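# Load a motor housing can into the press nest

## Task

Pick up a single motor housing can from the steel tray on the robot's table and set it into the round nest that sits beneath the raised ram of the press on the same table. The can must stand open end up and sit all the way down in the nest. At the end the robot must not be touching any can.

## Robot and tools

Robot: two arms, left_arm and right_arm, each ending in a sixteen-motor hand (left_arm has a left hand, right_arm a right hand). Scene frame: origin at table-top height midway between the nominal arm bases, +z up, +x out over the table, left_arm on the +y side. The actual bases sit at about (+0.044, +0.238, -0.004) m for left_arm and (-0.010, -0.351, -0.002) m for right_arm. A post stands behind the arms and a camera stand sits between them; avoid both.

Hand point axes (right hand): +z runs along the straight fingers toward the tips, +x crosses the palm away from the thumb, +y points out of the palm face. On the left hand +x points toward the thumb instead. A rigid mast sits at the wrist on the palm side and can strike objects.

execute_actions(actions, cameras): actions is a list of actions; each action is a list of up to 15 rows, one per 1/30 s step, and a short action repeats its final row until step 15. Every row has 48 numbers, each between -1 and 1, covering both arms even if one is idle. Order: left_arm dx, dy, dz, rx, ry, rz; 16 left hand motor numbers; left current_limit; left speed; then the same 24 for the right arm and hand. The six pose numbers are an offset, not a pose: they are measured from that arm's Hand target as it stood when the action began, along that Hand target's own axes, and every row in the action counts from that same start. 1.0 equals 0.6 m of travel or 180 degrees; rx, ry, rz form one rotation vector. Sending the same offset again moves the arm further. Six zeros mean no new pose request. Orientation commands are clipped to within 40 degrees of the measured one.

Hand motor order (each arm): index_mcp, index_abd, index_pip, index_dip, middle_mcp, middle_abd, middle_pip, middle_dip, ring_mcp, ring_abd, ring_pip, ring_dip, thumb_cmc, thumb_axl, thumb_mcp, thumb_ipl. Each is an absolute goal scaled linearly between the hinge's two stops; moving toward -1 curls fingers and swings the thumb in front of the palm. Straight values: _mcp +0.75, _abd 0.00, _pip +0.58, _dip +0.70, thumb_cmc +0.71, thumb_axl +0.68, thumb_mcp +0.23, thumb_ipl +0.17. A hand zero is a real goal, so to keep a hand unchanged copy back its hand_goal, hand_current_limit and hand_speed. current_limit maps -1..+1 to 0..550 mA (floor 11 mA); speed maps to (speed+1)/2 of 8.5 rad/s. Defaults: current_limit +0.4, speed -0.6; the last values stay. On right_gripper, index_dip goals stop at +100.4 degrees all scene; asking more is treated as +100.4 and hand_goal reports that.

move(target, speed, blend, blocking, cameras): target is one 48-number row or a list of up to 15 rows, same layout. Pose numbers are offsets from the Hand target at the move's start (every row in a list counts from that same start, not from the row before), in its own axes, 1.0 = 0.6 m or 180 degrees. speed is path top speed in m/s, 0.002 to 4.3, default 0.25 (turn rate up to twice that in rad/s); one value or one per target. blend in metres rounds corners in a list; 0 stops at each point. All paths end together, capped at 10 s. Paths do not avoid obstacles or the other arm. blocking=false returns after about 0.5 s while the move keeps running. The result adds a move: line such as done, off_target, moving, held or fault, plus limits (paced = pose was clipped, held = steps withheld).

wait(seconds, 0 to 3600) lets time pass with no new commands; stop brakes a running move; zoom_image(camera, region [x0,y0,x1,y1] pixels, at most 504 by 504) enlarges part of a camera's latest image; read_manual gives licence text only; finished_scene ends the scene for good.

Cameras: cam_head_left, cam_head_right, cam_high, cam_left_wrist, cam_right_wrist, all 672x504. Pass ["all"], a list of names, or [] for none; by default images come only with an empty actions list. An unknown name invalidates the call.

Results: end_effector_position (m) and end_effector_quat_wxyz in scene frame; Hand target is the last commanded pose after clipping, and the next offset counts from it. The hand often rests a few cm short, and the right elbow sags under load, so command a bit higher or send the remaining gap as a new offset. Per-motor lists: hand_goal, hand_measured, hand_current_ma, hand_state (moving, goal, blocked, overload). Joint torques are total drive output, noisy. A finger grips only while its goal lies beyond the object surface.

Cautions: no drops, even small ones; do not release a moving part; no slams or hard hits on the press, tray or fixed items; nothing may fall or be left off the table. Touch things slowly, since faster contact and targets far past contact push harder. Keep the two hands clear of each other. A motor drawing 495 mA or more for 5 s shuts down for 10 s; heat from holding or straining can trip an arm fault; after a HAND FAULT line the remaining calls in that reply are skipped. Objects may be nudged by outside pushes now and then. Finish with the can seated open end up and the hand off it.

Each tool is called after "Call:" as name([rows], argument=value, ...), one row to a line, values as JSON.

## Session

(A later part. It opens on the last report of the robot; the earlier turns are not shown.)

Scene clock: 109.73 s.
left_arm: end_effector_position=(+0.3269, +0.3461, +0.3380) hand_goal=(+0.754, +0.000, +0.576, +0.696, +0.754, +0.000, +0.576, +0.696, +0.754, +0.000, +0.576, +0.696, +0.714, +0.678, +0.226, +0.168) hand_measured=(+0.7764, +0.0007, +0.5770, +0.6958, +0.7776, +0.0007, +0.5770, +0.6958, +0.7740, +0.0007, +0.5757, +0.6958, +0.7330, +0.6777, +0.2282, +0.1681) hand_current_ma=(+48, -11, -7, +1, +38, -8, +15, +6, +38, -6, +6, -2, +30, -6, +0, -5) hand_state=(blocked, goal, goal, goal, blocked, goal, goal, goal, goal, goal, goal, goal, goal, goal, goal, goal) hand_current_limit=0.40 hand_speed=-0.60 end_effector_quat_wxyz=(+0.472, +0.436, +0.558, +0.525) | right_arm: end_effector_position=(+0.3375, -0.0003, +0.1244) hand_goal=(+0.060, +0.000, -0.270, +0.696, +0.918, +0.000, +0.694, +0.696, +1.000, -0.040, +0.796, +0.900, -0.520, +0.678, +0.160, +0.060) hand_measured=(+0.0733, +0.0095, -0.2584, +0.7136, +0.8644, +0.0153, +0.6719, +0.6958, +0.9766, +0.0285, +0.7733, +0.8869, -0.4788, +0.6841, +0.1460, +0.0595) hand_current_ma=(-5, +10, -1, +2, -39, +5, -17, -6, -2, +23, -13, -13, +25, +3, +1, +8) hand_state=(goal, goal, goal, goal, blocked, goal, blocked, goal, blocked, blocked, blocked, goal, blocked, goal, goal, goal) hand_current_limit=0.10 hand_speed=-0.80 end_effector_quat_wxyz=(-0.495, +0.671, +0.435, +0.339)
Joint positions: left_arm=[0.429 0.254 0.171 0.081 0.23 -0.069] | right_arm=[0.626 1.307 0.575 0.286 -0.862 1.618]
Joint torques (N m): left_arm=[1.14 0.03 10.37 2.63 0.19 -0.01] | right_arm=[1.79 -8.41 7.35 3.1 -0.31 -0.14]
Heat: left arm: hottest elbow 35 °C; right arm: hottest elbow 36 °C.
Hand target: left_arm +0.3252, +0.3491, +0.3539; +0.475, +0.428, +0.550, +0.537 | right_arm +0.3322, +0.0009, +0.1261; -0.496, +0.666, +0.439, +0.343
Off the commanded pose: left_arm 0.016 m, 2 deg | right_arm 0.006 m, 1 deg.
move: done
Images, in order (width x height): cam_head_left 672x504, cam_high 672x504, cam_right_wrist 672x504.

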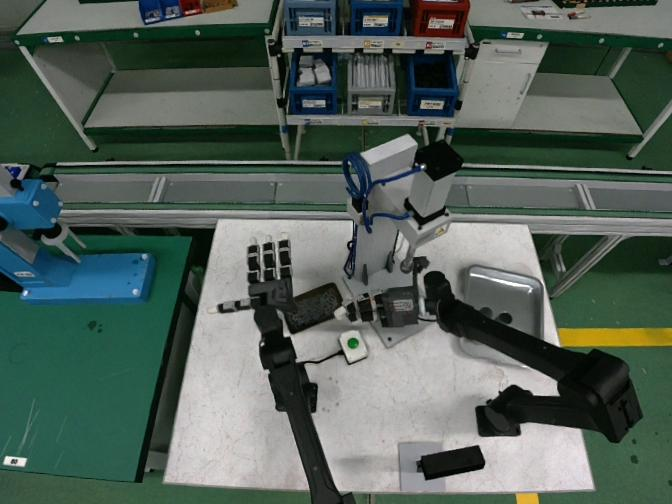

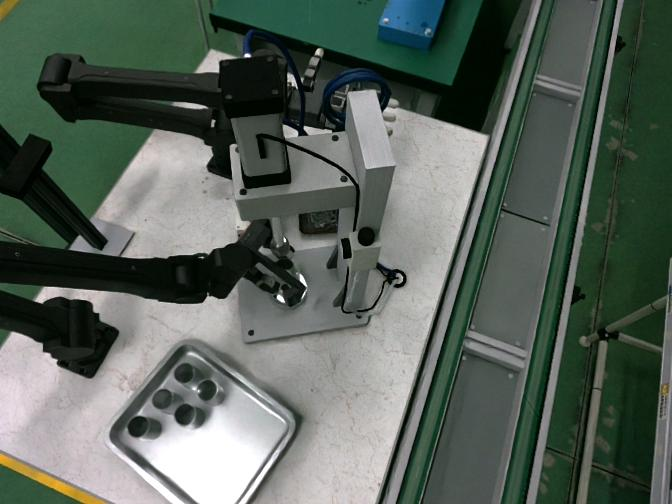

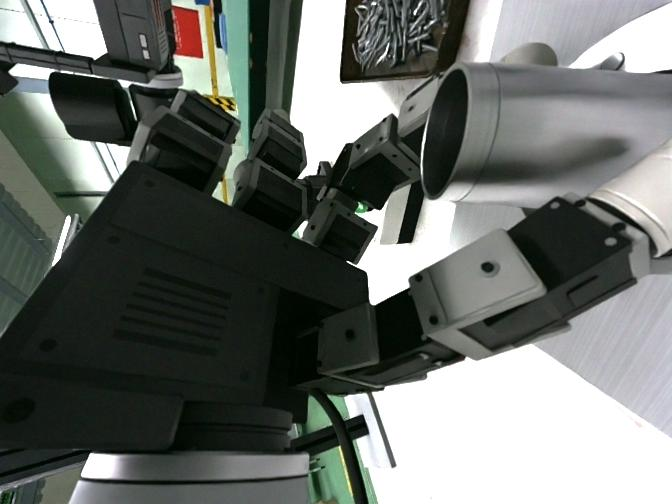

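Call:
move(target=[0,0,0,0,0,0,0.754,0,0.576,0.696,0.754,0,0.576,0.696,0.754,0,0.576,0.696,0.714,0.678,0.226,0.168,0.4,-0.6, -0.0015,0.0148,-0.0253,0,0,0,-0.06,0,-0.35,0.696,0.918,0,0.693,0.696,1.0,-0.04,0.796,0.9,-0.52,0.678,0.06,0.05,0.1,-0.9], speed=0.03, cameras=["cam_right_wrist","cam_high","cam_head_left"])

Call:
zoom_image(camera="cam_high", region=[265, 245, 315, 295])

Call:
zoom_image(camera="cam_right_wrist", region=[412, 0, 672, 280])

Scene clock: 112.80 s.
left_arm: end_effector_position=(+0.3269, +0.3461, +0.3380) hand_goal=(+0.754, +0.000, +0.576, +0.696, +0.754, +0.000, +0.576, +0.696, +0.754, +0.000, +0.576, +0.696, +0.714, +0.678, +0.226, +0.168) hand_measured=(+0.7764, -0.0008, +0.5770, +0.6958, +0.7776, +0.0007, +0.5770, +0.6958, +0.7728, +0.0007, +0.5770, +0.6958, +0.7330, +0.6777, +0.2282, +0.1672) hand_current_ma=(+56, -8, -5, +6, +42, -6, +9, +4, +36, -5, +4, +4, +35, +2, -5, -1) hand_state=(blocked, goal, goal, goal, blocked, goal, goal, goal, goal, goal, goal, goal, goal, goal, goal, goal) hand_current_limit=0.40 hand_speed=-0.60 end_effector_quat_wxyz=(+0.472, +0.436, +0.558, +0.525) | right_arm: end_effector_position=(+0.3404, -0.0067, +0.1301) hand_goal=(-0.060, +0.000, -0.350, +0.696, +0.918, +0.000, +0.694, +0.696, +1.000, -0.040, +0.796, +0.900, -0.520, +0.678, +0.060, +0.050) hand_measured=(+0.0661, +0.0080, -0.2596, +0.7149, +0.8644, +0.0153, +0.6719, +0.6958, +0.9766, +0.0285, +0.7746, +0.8869, -0.4776, +0.6841, +0.0837, +0.0595) hand_current_ma=(+80, +10, +42, -1, -41, +2, -15, -8, -1, +26, -10, -9, +25, +5, +24, +12) hand_state=(blocked, goal, blocked, goal, blocked, goal, blocked, goal, blocked, blocked, blocked, goal, blocked, goal, blocked, goal) hand_current_limit=0.10 hand_speed=-0.90 end_effector_quat_wxyz=(-0.500, +0.662, +0.441, +0.343)
Joint positions: left_arm=[0.429 0.254 0.171 0.081 0.23 -0.069] | right_arm=[0.598 1.295 0.572 0.28 -0.903 1.597]
Joint torques (N m): left_arm=[1.03 0.03 10.36 2.65 0.2 0] | right_arm=[-0.15 -8.12 7.41 1.96 -0.54 -0.27]
Heat: left arm: hottest elbow 35 °C; right arm: hottest elbow 36 °C.
Hand target: left_arm +0.3252, +0.3491, +0.3539; +0.475, +0.428, +0.550, +0.537 | right_arm +0.3398, -0.0149, +0.1265; -0.496, +0.666, +0.439, +0.343
Off the commanded pose: left_arm 0.016 m, 2 deg | right_arm 0.009 m, 1 deg.
move: done
Images, in order (width x height): cam_head_left 672x504, cam_high 672x504, cam_right_wrist 672x504.

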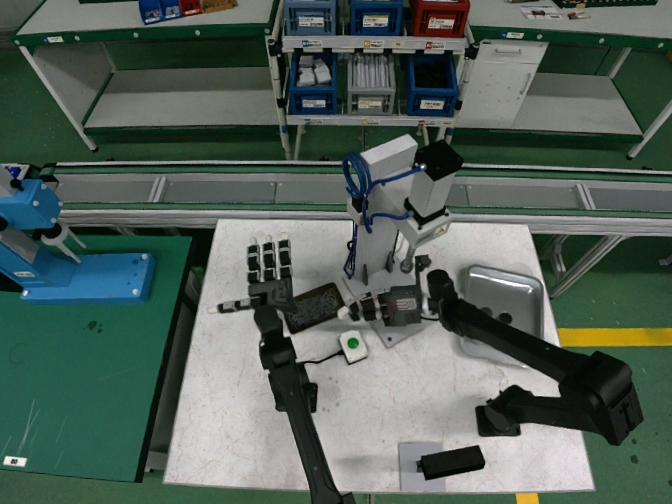

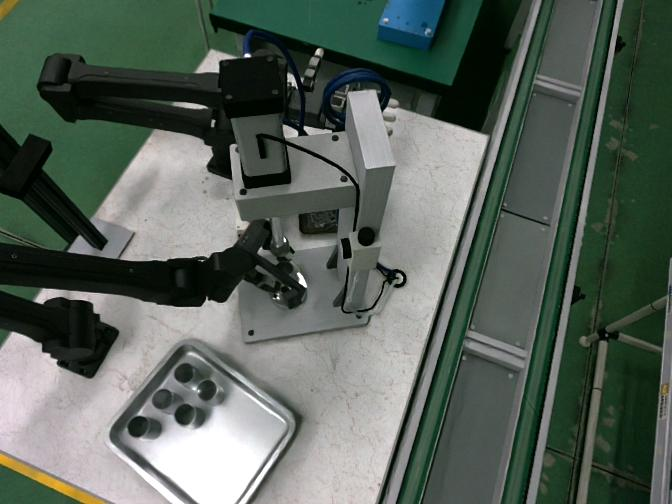

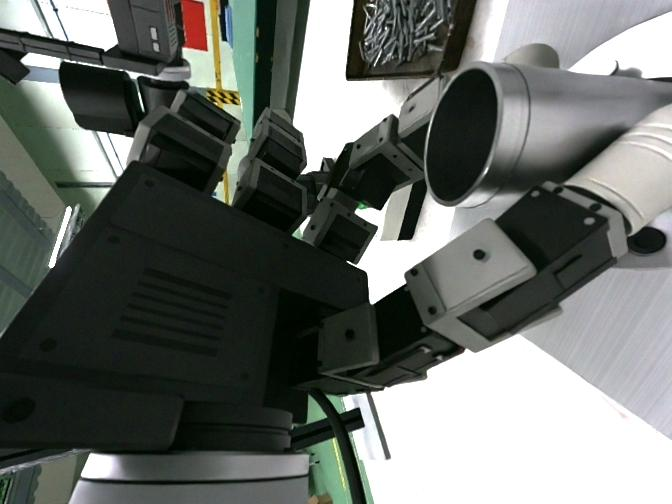

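Scaled by 10.080.

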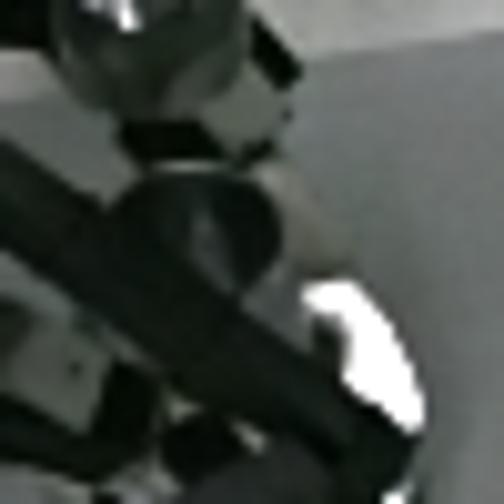

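Scaled by 1.800.

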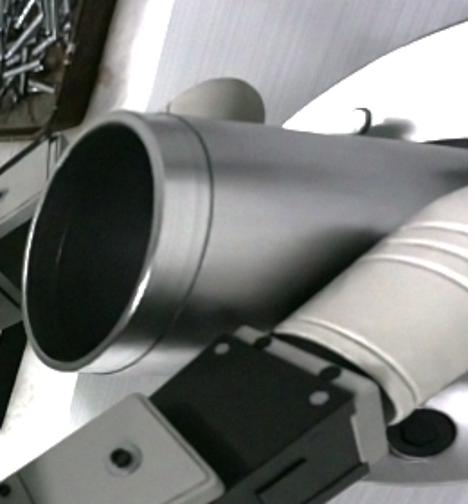

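Call:
move(target=[0,0,0,0,0,0,0.754,0,0.576,0.696,0.754,0,0.576,0.696,0.754,0,0.576,0.696,0.714,0.678,0.226,0.168,0.4,-0.6, -0.0088,0.0097,-0.0172,0,0,0,-0.06,0,-0.35,0.696,0.918,0,0.693,0.696,1.0,-0.04,0.796,0.9,-0.52,0.678,0.06,0.05,0.1,-0.9], speed=0.03, cameras=["cam_right_wrist","cam_high","cam_head_left"])

Call:
zoom_image(camera="cam_high", region=[265, 245, 315, 295])

Call:
zoom_image(camera="cam_right_wrist", region=[412, 0, 672, 280])

Scene clock: 114.03 s.
left_arm: end_effector_position=(+0.3269, +0.3461, +0.3380) hand_goal=(+0.754, +0.000, +0.576, +0.696, +0.754, +0.000, +0.576, +0.696, +0.754, +0.000, +0.576, +0.696, +0.714, +0.678, +0.226, +0.168) hand_measured=(+0.7764, -0.0008, +0.5770, +0.6958, +0.7776, +0.0007, +0.5770, +0.6958, +0.7728, -0.0008, +0.5770, +0.6958, +0.7343, +0.6777, +0.2282, +0.1672) hand_current_ma=(+50, -3, -12, +7, +41, -3, +10, +13, +26, -5, +0, +5, +32, -7, -3, -4) hand_state=(blocked, goal, goal, goal, blocked, goal, goal, goal, goal, goal, goal, goal, goal, goal, goal, goal) hand_current_limit=0.40 hand_speed=-0.60 end_effector_quat_wxyz=(+0.472, +0.436, +0.558, +0.525) | right_arm: end_effector_position=(+0.3434, -0.0180, +0.1273) hand_goal=(-0.060, +0.000, -0.350, +0.696, +0.918, +0.000, +0.694, +0.696, +1.000, -0.040, +0.796, +0.900, -0.520, +0.678, +0.060, +0.050) hand_measured=(+0.0528, -0.0096, -0.2853, +0.7149, +0.8656, +0.0153, +0.6719, +0.6958, +0.9766, +0.0285, +0.7733, +0.8869, -0.4788, +0.6851, +0.0649, +0.0538) hand_current_ma=(+69, +3, +27, -3, -38, +8, -18, -7, -5, +22, -11, -14, +31, +3, +13, +11) hand_state=(blocked, goal, blocked, goal, blocked, goal, blocked, goal, blocked, blocked, blocked, goal, blocked, goal, goal, goal) hand_current_limit=0.10 hand_speed=-0.90 end_effector_quat_wxyz=(-0.500, +0.661, +0.442, +0.344)
Joint positions: left_arm=[0.429 0.254 0.171 0.081 0.23 -0.069] | right_arm=[0.564 1.291 0.561 0.269 -0.935 1.571]
Joint torques (N m): left_arm=[1.03 0.03 10.35 2.65 0.19 -0.02] | right_arm=[-0.32 -7.71 7.32 1.94 -0.54 -0.26]
Heat: left arm: hottest elbow 35 °C; right arm: hottest elbow 36 °C.
Hand target: left_arm +0.3252, +0.3491, +0.3539; +0.475, +0.428, +0.550, +0.537 | right_arm +0.3428, -0.0268, +0.1224; -0.496, +0.666, +0.439, +0.343
Off the commanded pose: left_arm 0.016 m, 2 deg | right_arm 0.010 m, 1 deg.
move: done
Images, in order (width x height): cam_head_left 672x504, cam_high 672x504, cam_right_wrist 672x504.

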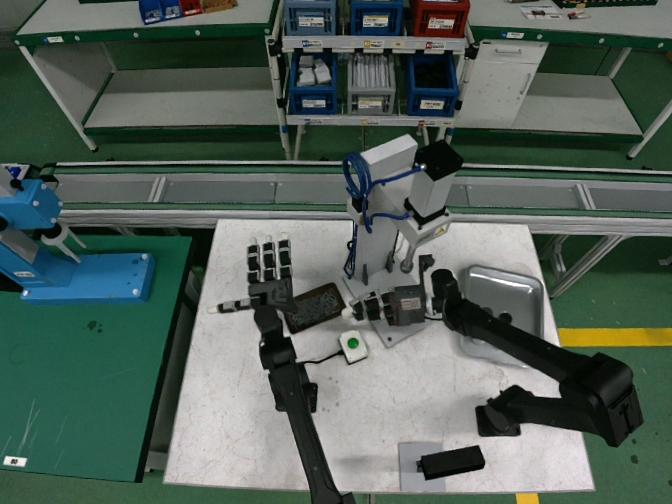

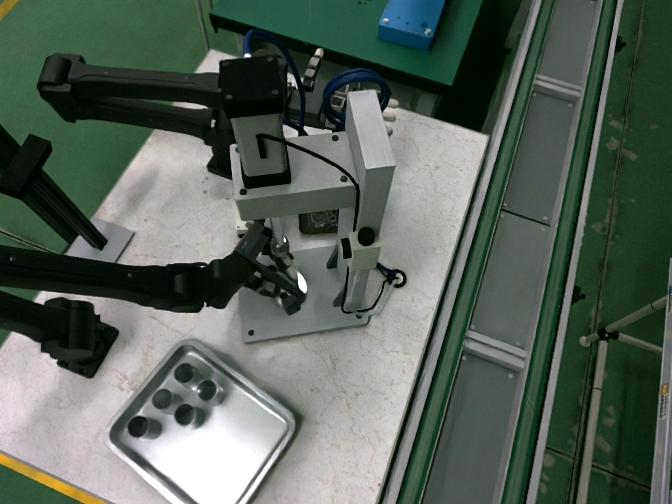

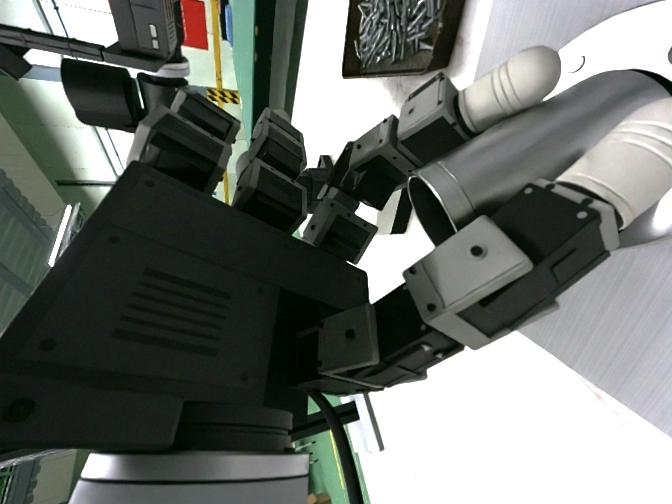

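Scaled by 10.080.

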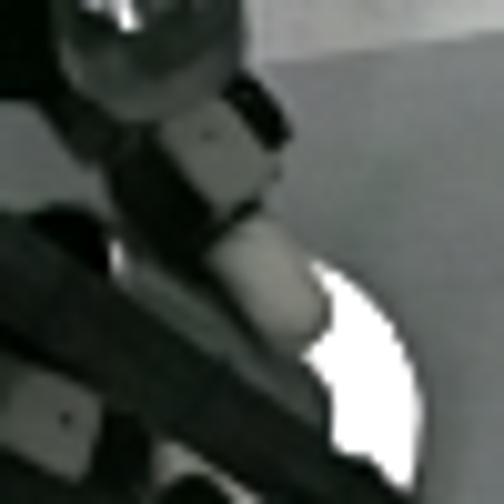

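Scaled by 1.800.

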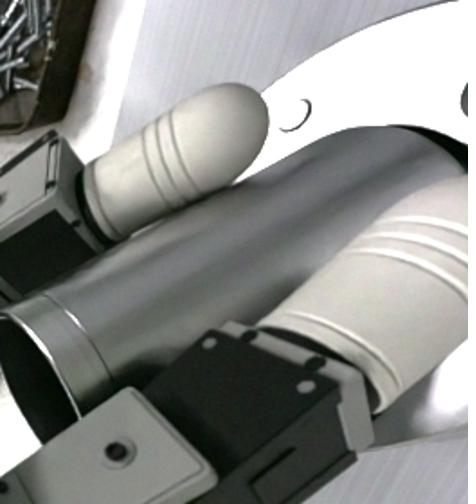

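Call:
move(target=[0,0,0,0,0,0,0.754,0,0.576,0.696,0.754,0,0.576,0.696,0.754,0,0.576,0.696,0.714,0.678,0.226,0.168,0.4,-0.6, 0,0,0,0,0,0,0.08,0,-0.26,0.696,0.918,0,0.693,0.696,1.0,-0.04,0.796,0.9,-0.52,0.678,0.16,0.06,0.1,-0.95], speed=0.03, cameras=["cam_right_wrist","cam_high"])

Call:
zoom_image(camera="cam_high", region=[265, 245, 315, 295])

Call:
zoom_image(camera="cam_right_wrist", region=[412, 0, 672, 280])

Scene clock: 115.73 s.
left_arm: end_effector_position=(+0.3269, +0.3461, +0.3380) hand_goal=(+0.754, +0.000, +0.576, +0.696, +0.754, +0.000, +0.576, +0.696, +0.754, +0.000, +0.576, +0.696, +0.714, +0.678, +0.226, +0.168) hand_measured=(+0.7764, +0.0007, +0.5770, +0.6958, +0.7776, -0.0008, +0.5770, +0.6958, +0.7740, +0.0007, +0.5770, +0.6958, +0.7330, +0.6767, +0.2282, +0.1672) hand_current_ma=(+49, -8, -10, +6, +36, -6, +18, +9, +33, -9, +0, +5, +28, -7, -1, -6) hand_state=(blocked, goal, goal, goal, blocked, goal, goal, goal, goal, goal, goal, goal, goal, goal, goal, goal) hand_current_limit=0.40 hand_speed=-0.60 end_effector_quat_wxyz=(+0.472, +0.436, +0.558, +0.525) | right_arm: end_effector_position=(+0.3445, -0.0198, +0.1266) hand_goal=(+0.080, +0.000, -0.260, +0.696, +0.918, +0.000, +0.694, +0.696, +1.000, -0.040, +0.796, +0.900, -0.520, +0.678, +0.160, +0.060) hand_measured=(+0.0685, -0.0023, -0.2584, +0.7149, +0.8656, +0.0153, +0.6719, +0.6958, +0.9754, +0.0285, +0.7733, +0.8869, -0.4776, +0.6841, +0.1431, +0.0538) hand_current_ma=(-10, +10, -9, -2, -39, +6, -19, -7, -5, +26, -12, -15, +28, +6, +0, +2) hand_state=(goal, goal, goal, goal, blocked, goal, blocked, goal, blocked, blocked, blocked, goal, blocked, goal, goal, goal) hand_current_limit=0.10 hand_speed=-0.95 end_effector_quat_wxyz=(-0.499, +0.662, +0.440, +0.343)
Joint positions: left_arm=[0.429 0.254 0.171 0.081 0.23 -0.069] | right_arm=[0.559 1.291 0.561 0.266 -0.936 1.57]
Joint torques (N m): left_arm=[1.08 0.15 10.35 2.65 0.19 0] | right_arm=[0.03 -7.77 7.3 2 -0.54 -0.27]
Heat: left arm: hottest elbow 35 °C; right arm: hottest elbow 36 °C.
Hand target: left_arm +0.3252, +0.3491, +0.3539; +0.475, +0.428, +0.550, +0.537 | right_arm +0.3429, -0.0268, +0.1224; -0.496, +0.666, +0.439, +0.343
Off the commanded pose: left_arm 0.016 m, 2 deg | right_arm 0.008 m, 1 deg.
move: done
Images, in order (width x height): cam_high 672x504, cam_right_wrist 672x504.

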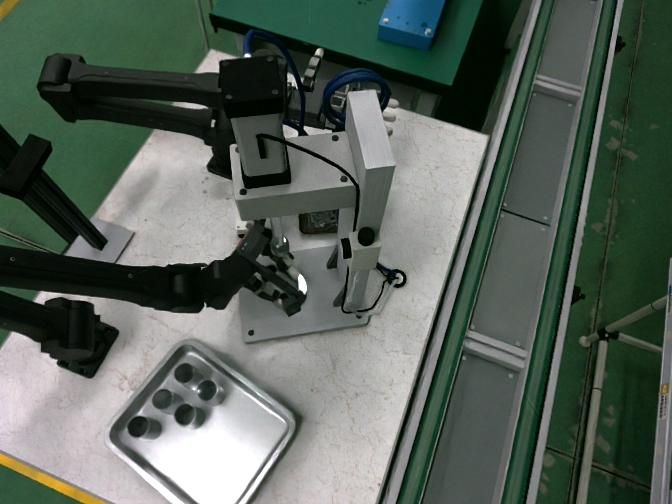

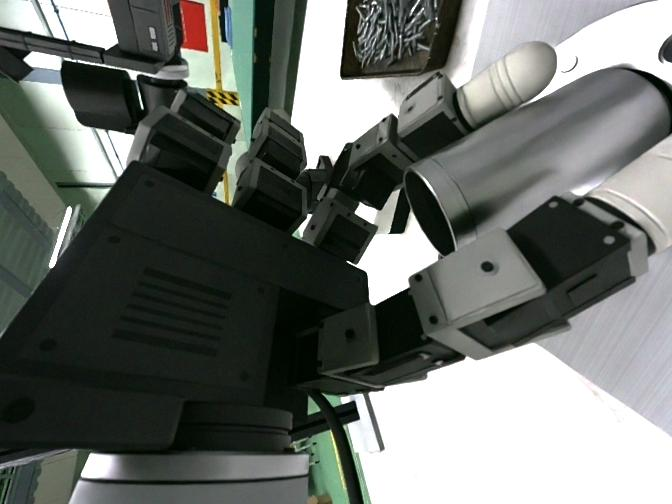

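Scaled by 10.080.

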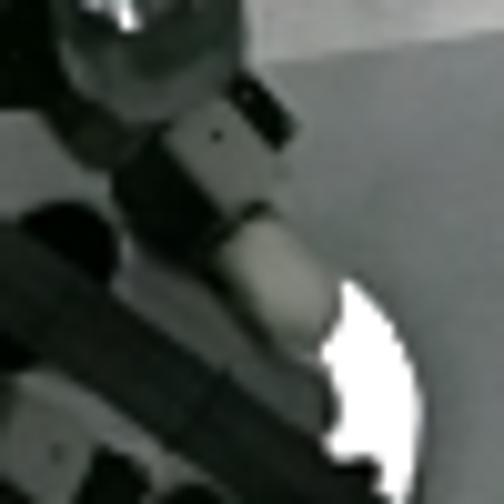

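Scaled by 1.800.

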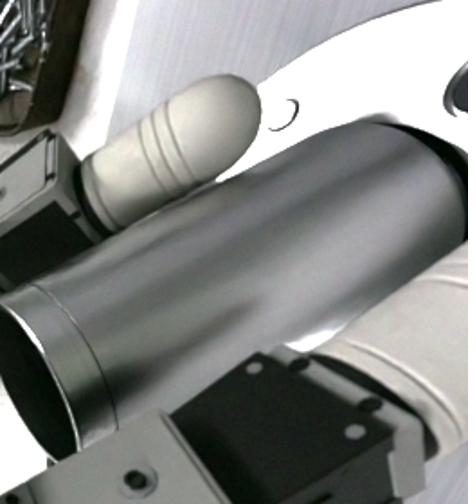

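Call:
move(target=[0,0,0,0,0,0,0.754,0,0.576,0.696,0.754,0,0.576,0.696,0.754,0,0.576,0.696,0.714,0.678,0.226,0.168,0.4,-0.6, -0.0362,-0.0332,0.0172,0,0,0,0.13,0,-0.26,0.696,0.918,0,0.693,0.696,1.0,-0.04,0.796,0.9,-0.50,0.678,0.21,0.06,0.1,-0.9], speed=0.03, cameras=["cam_right_wrist","cam_high","cam_head_left"])

Call:
zoom_image(camera="cam_high", region=[255, 245, 315, 305])

Call:
zoom_image(camera="cam_right_wrist", region=[412, 0, 672, 280])

Scene clock: 117.77 s.
left_arm: end_effector_position=(+0.3269, +0.3461, +0.3380) hand_goal=(+0.754, +0.000, +0.576, +0.696, +0.754, +0.000, +0.576, +0.696, +0.754, +0.000, +0.576, +0.696, +0.714, +0.678, +0.226, +0.168) hand_measured=(+0.7776, -0.0008, +0.5770, +0.6958, +0.7776, +0.0007, +0.5757, +0.6958, +0.7740, -0.0008, +0.5770, +0.6958, +0.7330, +0.6767, +0.2282, +0.1681) hand_current_ma=(+55, -13, -6, +9, +48, -6, +11, +0, +35, -6, -2, +6, +36, -8, -5, -7) hand_state=(blocked, goal, goal, goal, blocked, goal, goal, goal, goal, goal, goal, goal, goal, goal, goal, goal) hand_current_limit=0.40 hand_speed=-0.60 end_effector_quat_wxyz=(+0.472, +0.436, +0.558, +0.525) | right_arm: end_effector_position=(+0.3244, -0.0200, +0.1102) hand_goal=(+0.130, +0.000, -0.260, +0.696, +0.918, +0.000, +0.694, +0.696, +1.000, -0.040, +0.796, +0.900, -0.500, +0.678, +0.210, +0.060) hand_measured=(+0.1336, -0.0140, -0.2455, +0.7136, +0.8656, +0.0153, +0.6719, +0.6958, +0.9766, +0.0285, +0.7733, +0.8869, -0.4776, +0.6841, +0.1925, +0.0538) hand_current_ma=(-6, +4, -4, +1, -35, +6, -18, -7, -2, +23, -11, -12, +14, +2, +1, +7) hand_state=(goal, goal, goal, goal, blocked, goal, blocked, goal, blocked, blocked, blocked, goal, blocked, goal, goal, goal) hand_current_limit=0.10 hand_speed=-0.90 end_effector_quat_wxyz=(-0.492, +0.665, +0.442, +0.347)
Joint positions: left_arm=[0.429 0.254 0.171 0.081 0.23 -0.069] | right_arm=[0.602 1.283 0.494 0.34 -0.882 1.584]
Joint torques (N m): left_arm=[1.03 0.09 10.41 2.63 0.18 -0.01] | right_arm=[1.96 -7.36 6.69 2.92 -0.35 0.04]
Heat: left arm: hottest elbow 35 °C; right arm: hottest elbow 36 °C.
Hand target: left_arm +0.3252, +0.3491, +0.3539; +0.475, +0.428, +0.550, +0.537 | right_arm +0.3164, -0.0197, +0.1074; -0.496, +0.666, +0.439, +0.343
Off the commanded pose: left_arm 0.016 m, 2 deg | right_arm 0.008 m, 1 deg.
move: done
Images, in order (width x height): cam_head_left 672x504, cam_high 672x504, cam_right_wrist 672x504.

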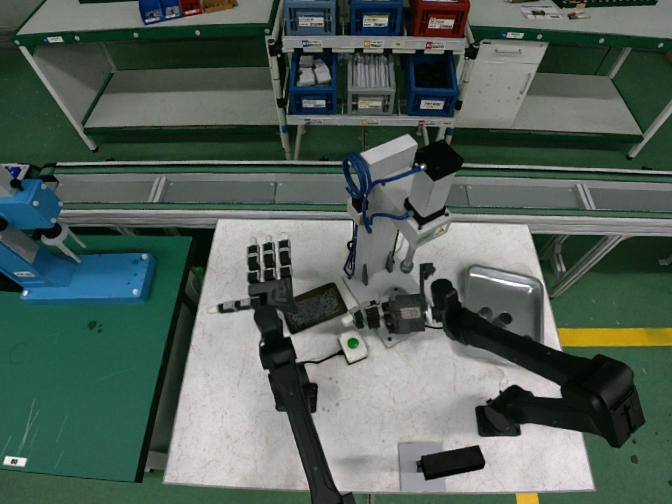

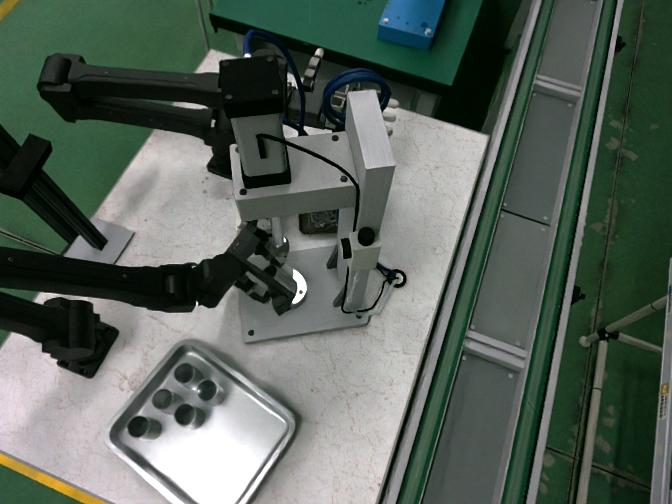

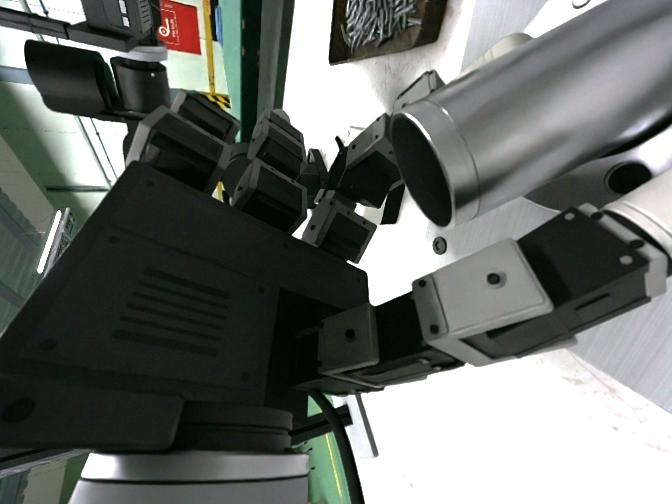

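Scaled by 8.400.

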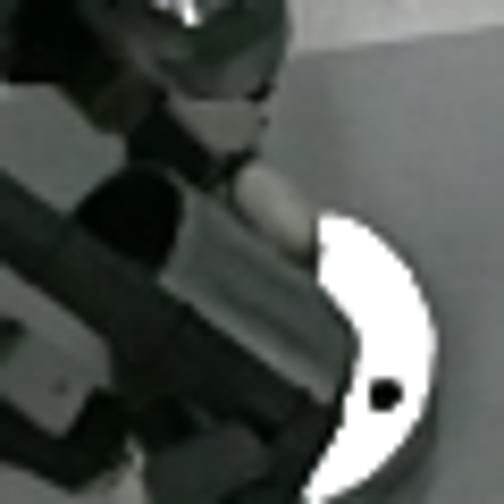

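Scaled by 1.800.

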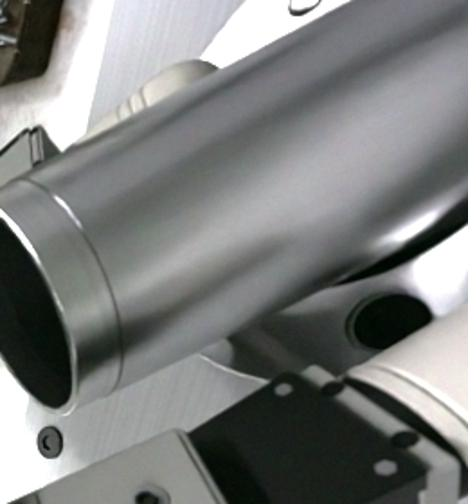

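Call:
move(target=[0,0,0,0,0,0,0.754,0,0.576,0.696,0.754,0,0.576,0.696,0.754,0,0.576,0.696,0.714,0.678,0.226,0.168,0.4,-0.6, 0.0489,0.0149,0.0038,0,0,0,0.13,0,-0.26,0.696,0.918,0,0.693,0.696,1.0,-0.04,0.796,0.9,-0.50,0.678,0.21,0.06,0.1,-0.9], speed=0.03, cameras=["cam_right_wrist","cam_high"])

Call:
zoom_image(camera="cam_high", region=[255, 245, 315, 305])

Call:
zoom_image(camera="cam_right_wrist", region=[412, 0, 672, 280])

Scene clock: 119.60 s.
left_arm: end_effector_position=(+0.3269, +0.3461, +0.3380) hand_goal=(+0.754, +0.000, +0.576, +0.696, +0.754, +0.000, +0.576, +0.696, +0.754, +0.000, +0.576, +0.696, +0.714, +0.678, +0.226, +0.168) hand_measured=(+0.7764, +0.0007, +0.5770, +0.6958, +0.7776, +0.0007, +0.5770, +0.6958, +0.7728, -0.0008, +0.5770, +0.6958, +0.7343, +0.6767, +0.2282, +0.1672) hand_current_ma=(+53, -13, -9, +7, +36, -10, +12, +10, +32, -11, +7, +4, +30, -1, -10, +1) hand_state=(blocked, goal, goal, goal, blocked, goal, goal, goal, goal, goal, goal, goal, goal, goal, goal, goal) hand_current_limit=0.40 hand_speed=-0.60 end_effector_quat_wxyz=(+0.472, +0.436, +0.558, +0.525) | right_arm: end_effector_position=(+0.3221, -0.0204, +0.1087) hand_goal=(+0.130, +0.000, -0.260, +0.696, +0.918, +0.000, +0.694, +0.696, +1.000, -0.040, +0.796, +0.900, -0.500, +0.678, +0.210, +0.060) hand_measured=(+0.1360, -0.0521, -0.2468, +0.7136, +0.8656, +0.0139, +0.6719, +0.6958, +0.9766, +0.0285, +0.7733, +0.8869, -0.4776, +0.6841, +0.1925, +0.0538) hand_current_ma=(-9, -5, -2, -5, -41, +6, -18, -6, -3, +26, -14, -15, +14, +5, +0, +3) hand_state=(goal, blocked, goal, goal, blocked, goal, blocked, goal, blocked, blocked, blocked, goal, blocked, goal, goal, goal) hand_current_limit=0.10 hand_speed=-0.90 end_effector_quat_wxyz=(-0.493, +0.674, +0.439, +0.331)
Joint positions: left_arm=[0.429 0.254 0.171 0.081 0.23 -0.069] | right_arm=[0.602 1.274 0.51 0.278 -0.887 1.585]
Joint torques (N m): left_arm=[1.26 0.09 10.39 2.63 0.19 -0.01] | right_arm=[0.62 -7 12.22 1.85 -0.69 -0.04]
Heat: left arm: hottest elbow 35 °C; right arm: hottest elbow 36 °C.
Hand target: left_arm +0.3252, +0.3491, +0.3539; +0.475, +0.428, +0.550, +0.537 | right_arm +0.3358, -0.0115, +0.1296; -0.496, +0.666, +0.439, +0.343
Off the commanded pose: left_arm 0.016 m, 2 deg | right_arm 0.027 m, 2 deg.
move: off_target (right_arm)
Images, in order (width x height): cam_high 672x504, cam_right_wrist 672x504.

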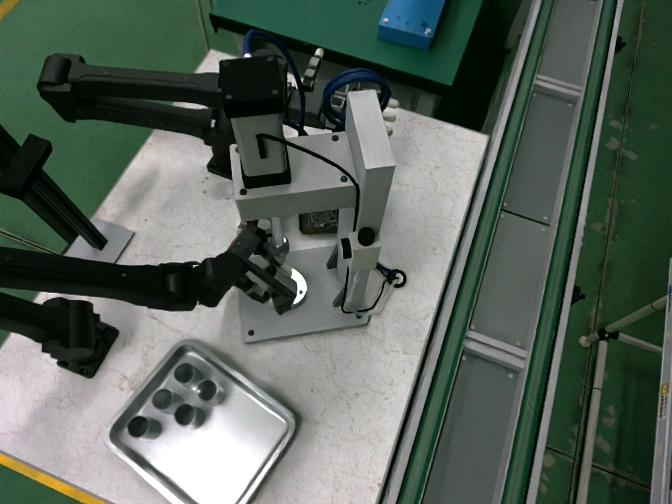

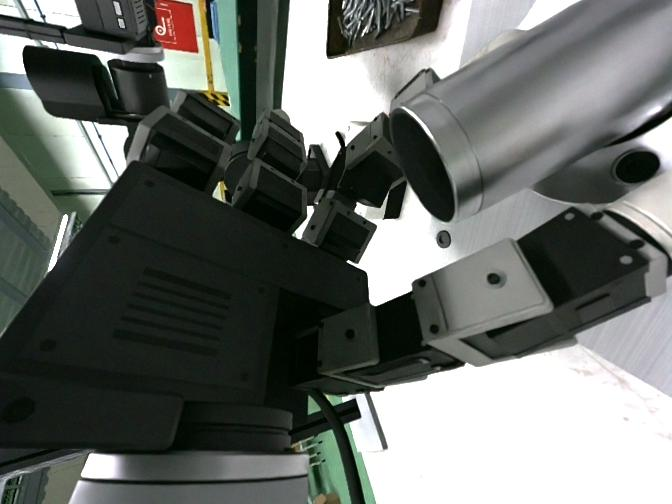

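Scaled by 8.400.

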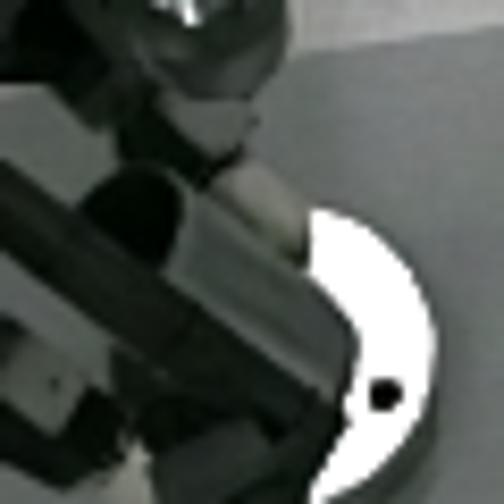

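Scaled by 1.800.

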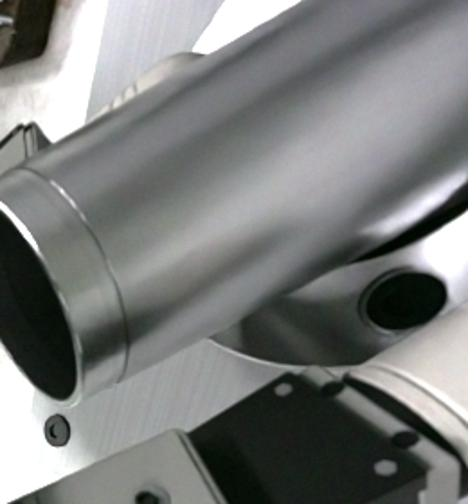

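Call:
move(target=[0,0,0,0,0,0,0.754,0,0.576,0.696,0.754,0,0.576,0.696,0.754,0,0.576,0.696,0.714,0.678,0.226,0.168,0.4,-0.6, 0.0103,0.0155,0.0013,0,0,0,0.13,0,-0.26,0.696,0.918,0,0.693,0.696,1.0,-0.04,0.796,0.9,-0.50,0.678,0.21,0.06,0.1,-0.9], speed=0.03, cameras=["cam_right_wrist"])

Call:
zoom_image(camera="cam_right_wrist", region=[412, 0, 672, 280])

Scene clock: 120.67 s.
left_arm: end_effector_position=(+0.3269, +0.3461, +0.3380) hand_goal=(+0.754, +0.000, +0.576, +0.696, +0.754, +0.000, +0.576, +0.696, +0.754, +0.000, +0.576, +0.696, +0.714, +0.678, +0.226, +0.168) hand_measured=(+0.7764, +0.0007, +0.5770, +0.6958, +0.7776, +0.0007, +0.5770, +0.6958, +0.7740, -0.0008, +0.5770, +0.6958, +0.7343, +0.6767, +0.2282, +0.1681) hand_current_ma=(+49, -11, -14, +4, +43, -11, +8, +13, +36, -6, -1, +7, +28, -1, -2, +4) hand_state=(blocked, goal, goal, goal, blocked, goal, goal, goal, goal, goal, goal, goal, goal, goal, goal, goal) hand_current_limit=0.40 hand_speed=-0.60 end_effector_quat_wxyz=(+0.472, +0.436, +0.558, +0.525) | right_arm: end_effector_position=(+0.3279, -0.0186, +0.1145) hand_goal=(+0.130, +0.000, -0.260, +0.696, +0.918, +0.000, +0.694, +0.696, +1.000, -0.040, +0.796, +0.900, -0.500, +0.678, +0.210, +0.060) hand_measured=(+0.1324, -0.0008, -0.2468, +0.7060, +0.8656, +0.0153, +0.6719, +0.6958, +0.9766, +0.0285, +0.7733, +0.8869, -0.4776, +0.6851, +0.1925, +0.0538) hand_current_ma=(-7, +7, -1, -7, -37, +4, -21, -9, -7, +22, -11, -16, +19, +5, +1, +6) hand_state=(goal, goal, goal, goal, blocked, goal, blocked, goal, blocked, blocked, blocked, goal, blocked, goal, goal, goal) hand_current_limit=0.10 hand_speed=-0.90 end_effector_quat_wxyz=(-0.496, +0.673, +0.438, +0.329)
Joint positions: left_arm=[0.429 0.254 0.171 0.081 0.23 -0.069] | right_arm=[0.593 1.278 0.533 0.258 -0.902 1.585]
Joint torques (N m): left_arm=[1.14 0.09 10.36 2.65 0.19 -0.01] | right_arm=[0.15 -5.54 12.82 2.04 -0.69 -0.15]
Heat: left arm: hottest elbow 35 °C; right arm: hottest elbow 36 °C.
Hand target: left_arm +0.3252, +0.3491, +0.3539; +0.475, +0.428, +0.550, +0.537 | right_arm +0.3468, -0.0103, +0.1317; -0.496, +0.666, +0.439, +0.343
Off the commanded pose: left_arm 0.016 m, 2 deg | right_arm 0.027 m, 2 deg.
move: off_target (right_arm)

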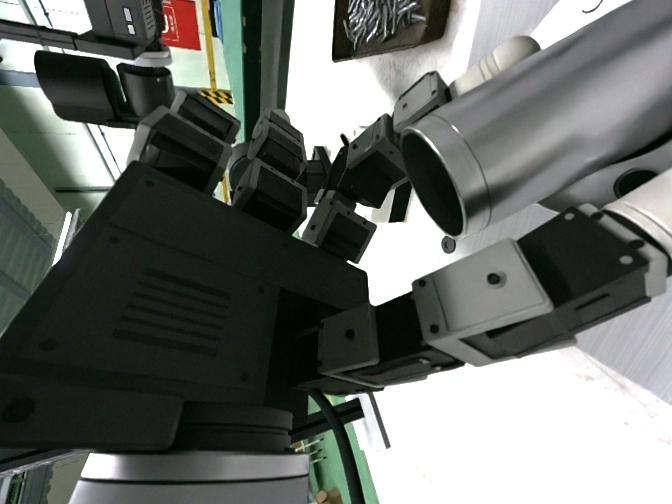

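Scaled by 1.800.

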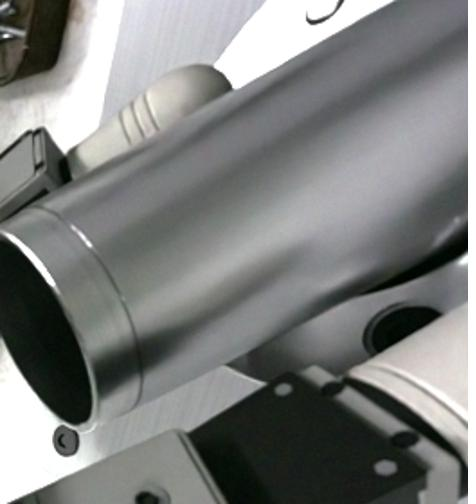

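Call:
move(target=[0,0,0,0,0,0,0.754,0,0.576,0.696,0.754,0,0.576,0.696,0.754,0,0.576,0.696,0.714,0.678,0.226,0.168,0.4,-0.6, -0.001,0.0123,0.0022,0,0,0,0.13,0,-0.26,0.696,0.918,0,0.693,0.696,1.0,-0.04,0.796,0.9,-0.50,0.678,0.21,0.06,0.1,-0.9], speed=0.03, cameras=["cam_right_wrist","cam_high"])

Call:
zoom_image(camera="cam_right_wrist", region=[412, 0, 672, 280])

Call:
zoom_image(camera="cam_high", region=[255, 245, 315, 305])

Scene clock: 121.47 s.
left_arm: end_effector_position=(+0.3269, +0.3461, +0.3380) hand_goal=(+0.754, +0.000, +0.576, +0.696, +0.754, +0.000, +0.576, +0.696, +0.754, +0.000, +0.576, +0.696, +0.714, +0.678, +0.226, +0.168) hand_measured=(+0.7764, -0.0008, +0.5770, +0.6958, +0.7776, +0.0007, +0.5770, +0.6958, +0.7728, -0.0008, +0.5770, +0.6958, +0.7343, +0.6777, +0.2282, +0.1681) hand_current_ma=(+57, -9, -7, +0, +42, -5, +8, +14, +35, -3, +4, +3, +32, +1, -3, +1) hand_state=(blocked, goal, goal, goal, blocked, goal, goal, goal, goal, goal, goal, goal, goal, goal, goal, goal) hand_current_limit=0.40 hand_speed=-0.60 end_effector_quat_wxyz=(+0.472, +0.436, +0.558, +0.525) | right_arm: end_effector_position=(+0.3331, -0.0182, +0.1113) hand_goal=(+0.130, +0.000, -0.260, +0.696, +0.918, +0.000, +0.694, +0.696, +1.000, -0.040, +0.796, +0.900, -0.500, +0.678, +0.210, +0.060) hand_measured=(+0.1324, -0.0023, -0.2571, +0.7034, +0.8656, +0.0153, +0.6719, +0.6958, +0.9766, +0.0285, +0.7733, +0.8869, -0.4776, +0.6841, +0.1925, +0.0528) hand_current_ma=(-7, +7, -8, -7, -39, +5, -18, -6, -2, +23, -12, -15, +15, +1, -2, +9) hand_state=(goal, goal, goal, goal, blocked, goal, blocked, goal, blocked, blocked, blocked, goal, blocked, goal, goal, goal) hand_current_limit=0.10 hand_speed=-0.90 end_effector_quat_wxyz=(-0.498, +0.675, +0.436, +0.326)
Joint positions: left_arm=[0.429 0.254 0.171 0.081 0.23 -0.069] | right_arm=[0.583 1.299 0.545 0.258 -0.912 1.585]
Joint torques (N m): left_arm=[1.08 0.09 10.39 2.67 0.19 -0.01] | right_arm=[-0.09 -5.66 12.59 2.3 -0.66 -0.23]
Heat: left arm: hottest elbow 35 °C; right arm: hottest elbow 36 °C.
Hand target: left_arm +0.3252, +0.3491, +0.3539; +0.475, +0.428, +0.550, +0.537 | right_arm +0.3534, -0.0101, +0.1280; -0.496, +0.666, +0.439, +0.343
Off the commanded pose: left_arm 0.016 m, 2 deg | right_arm 0.028 m, 2 deg.
move: off_target (right_arm)
Images, in order (width x height): cam_high 672x504, cam_right_wrist 672x504.

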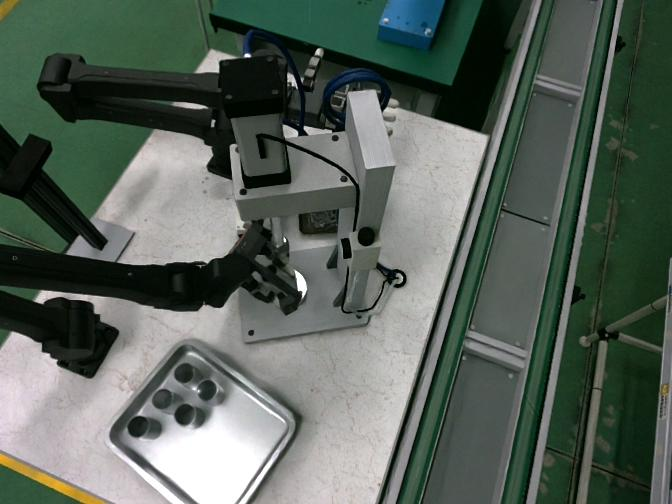

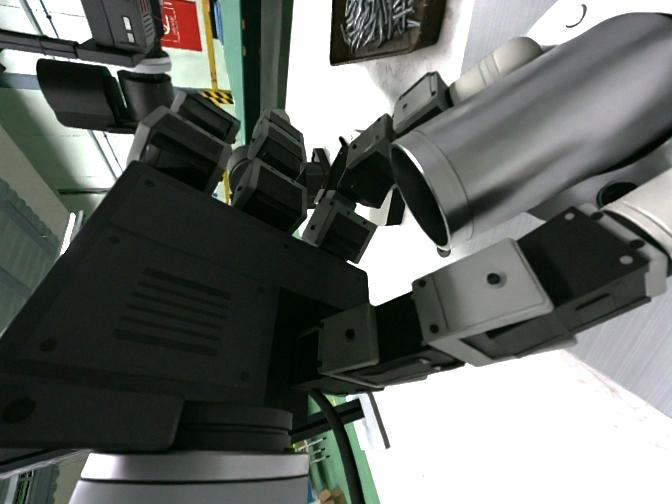

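Scaled by 1.800.

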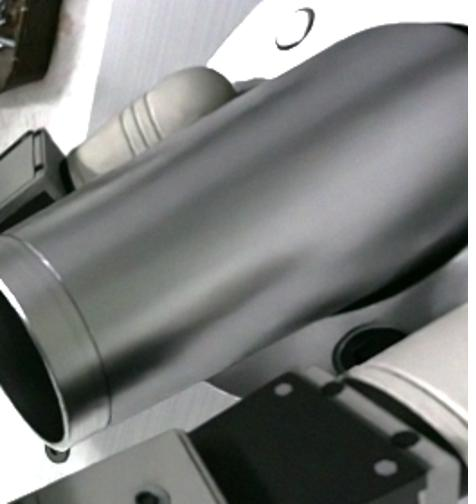

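Scaled by 8.400.

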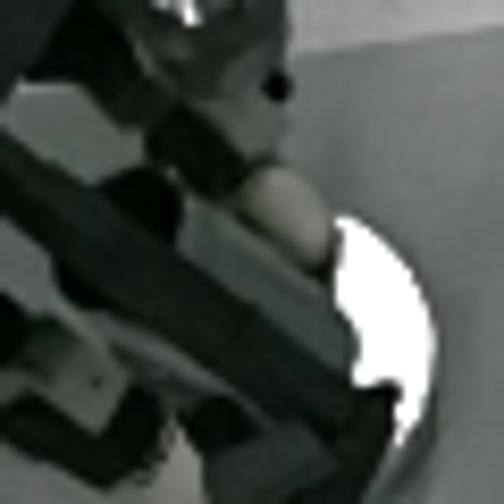

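Call:
move(target=[0,0,0,0,0,0,0.754,0,0.576,0.696,0.754,0,0.576,0.696,0.754,0,0.576,0.696,0.714,0.678,0.226,0.168,0.4,-0.6, 0.0,0.004,0.0,0,0,0,-0.11,0,-0.37,0.67,0.918,0,0.693,0.696,1.0,-0.04,0.796,0.9,-0.50,0.678,0.0,0.05,0.1,-0.85], speed=0.03, cameras=["cam_right_wrist","cam_high"])

Call:
zoom_image(camera="cam_right_wrist", region=[412, 0, 672, 280])

Scene clock: 122.17 s.
left_arm: end_effector_position=(+0.3269, +0.3461, +0.3380) hand_goal=(+0.754, +0.000, +0.576, +0.696, +0.754, +0.000, +0.576, +0.696, +0.754, +0.000, +0.576, +0.696, +0.714, +0.678, +0.226, +0.168) hand_measured=(+0.7764, -0.0008, +0.5770, +0.6958, +0.7776, +0.0007, +0.5770, +0.6958, +0.7728, +0.0007, +0.5770, +0.6958, +0.7343, +0.6777, +0.2282, +0.1672) hand_current_ma=(+52, -8, -6, +3, +42, -5, +12, +10, +39, -7, -4, +5, +39, -5, -3, -6) hand_state=(blocked, goal, goal, goal, blocked, goal, goal, goal, goal, goal, goal, goal, goal, goal, goal, goal) hand_current_limit=0.40 hand_speed=-0.60 end_effector_quat_wxyz=(+0.472, +0.436, +0.558, +0.525) | right_arm: end_effector_position=(+0.3337, -0.0168, +0.1103) hand_goal=(-0.110, +0.000, -0.370, +0.670, +0.918, +0.000, +0.694, +0.696, +1.000, -0.040, +0.796, +0.900, -0.500, +0.678, +0.000, +0.050) hand_measured=(+0.1288, -0.0037, -0.2802, +0.6958, +0.8656, +0.0153, +0.6719, +0.6958, +0.9766, +0.0285, +0.7733, +0.8869, -0.4776, +0.6841, +0.0738, +0.0595) hand_current_ma=(+186, +12, +44, +0, -40, +10, -17, -6, -7, +23, -15, -13, +16, +4, +64, +15) hand_state=(blocked, goal, blocked, blocked, blocked, goal, blocked, goal, blocked, blocked, blocked, goal, blocked, goal, blocked, goal) hand_current_limit=0.10 hand_speed=-0.85 end_effector_quat_wxyz=(-0.500, +0.674, +0.437, +0.323)
Joint positions: left_arm=[0.429 0.254 0.171 0.081 0.23 -0.069] | right_arm=[0.583 1.307 0.549 0.258 -0.919 1.584]
Joint torques (N m): left_arm=[1.08 0.15 10.36 2.66 0.2 -0.01] | right_arm=[-0.44 -5.77 12.48 2.32 -0.51 -0.25]
Heat: left arm: hottest elbow 35 °C; right arm: hottest elbow 36 °C.
Hand target: left_arm +0.3252, +0.3491, +0.3539; +0.475, +0.428, +0.550, +0.537 | right_arm +0.3556, -0.0105, +0.1272; -0.496, +0.666, +0.439, +0.343
Off the commanded pose: left_arm 0.016 m, 2 deg | right_arm 0.028 m, 2 deg.
move: off_target (right_arm)
Images, in order (width x height): cam_high 672x504, cam_right_wrist 672x504.

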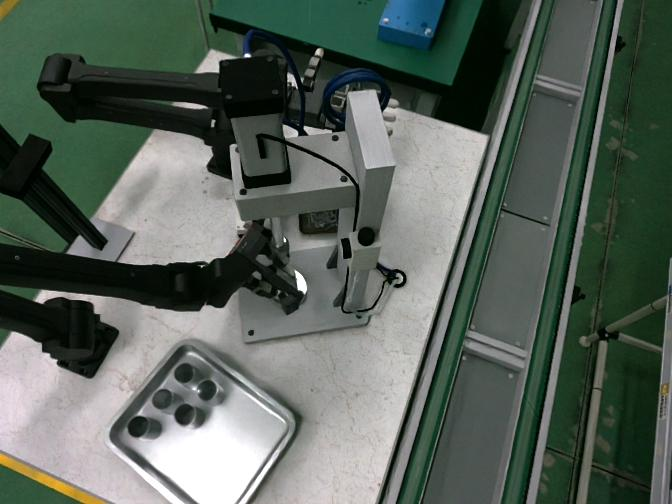

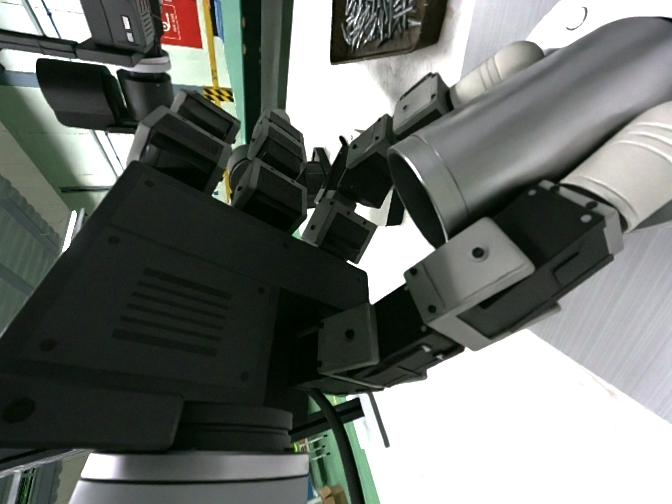

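Scaled by 1.800.

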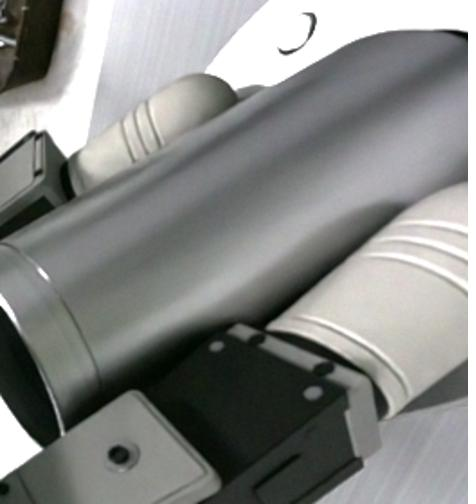

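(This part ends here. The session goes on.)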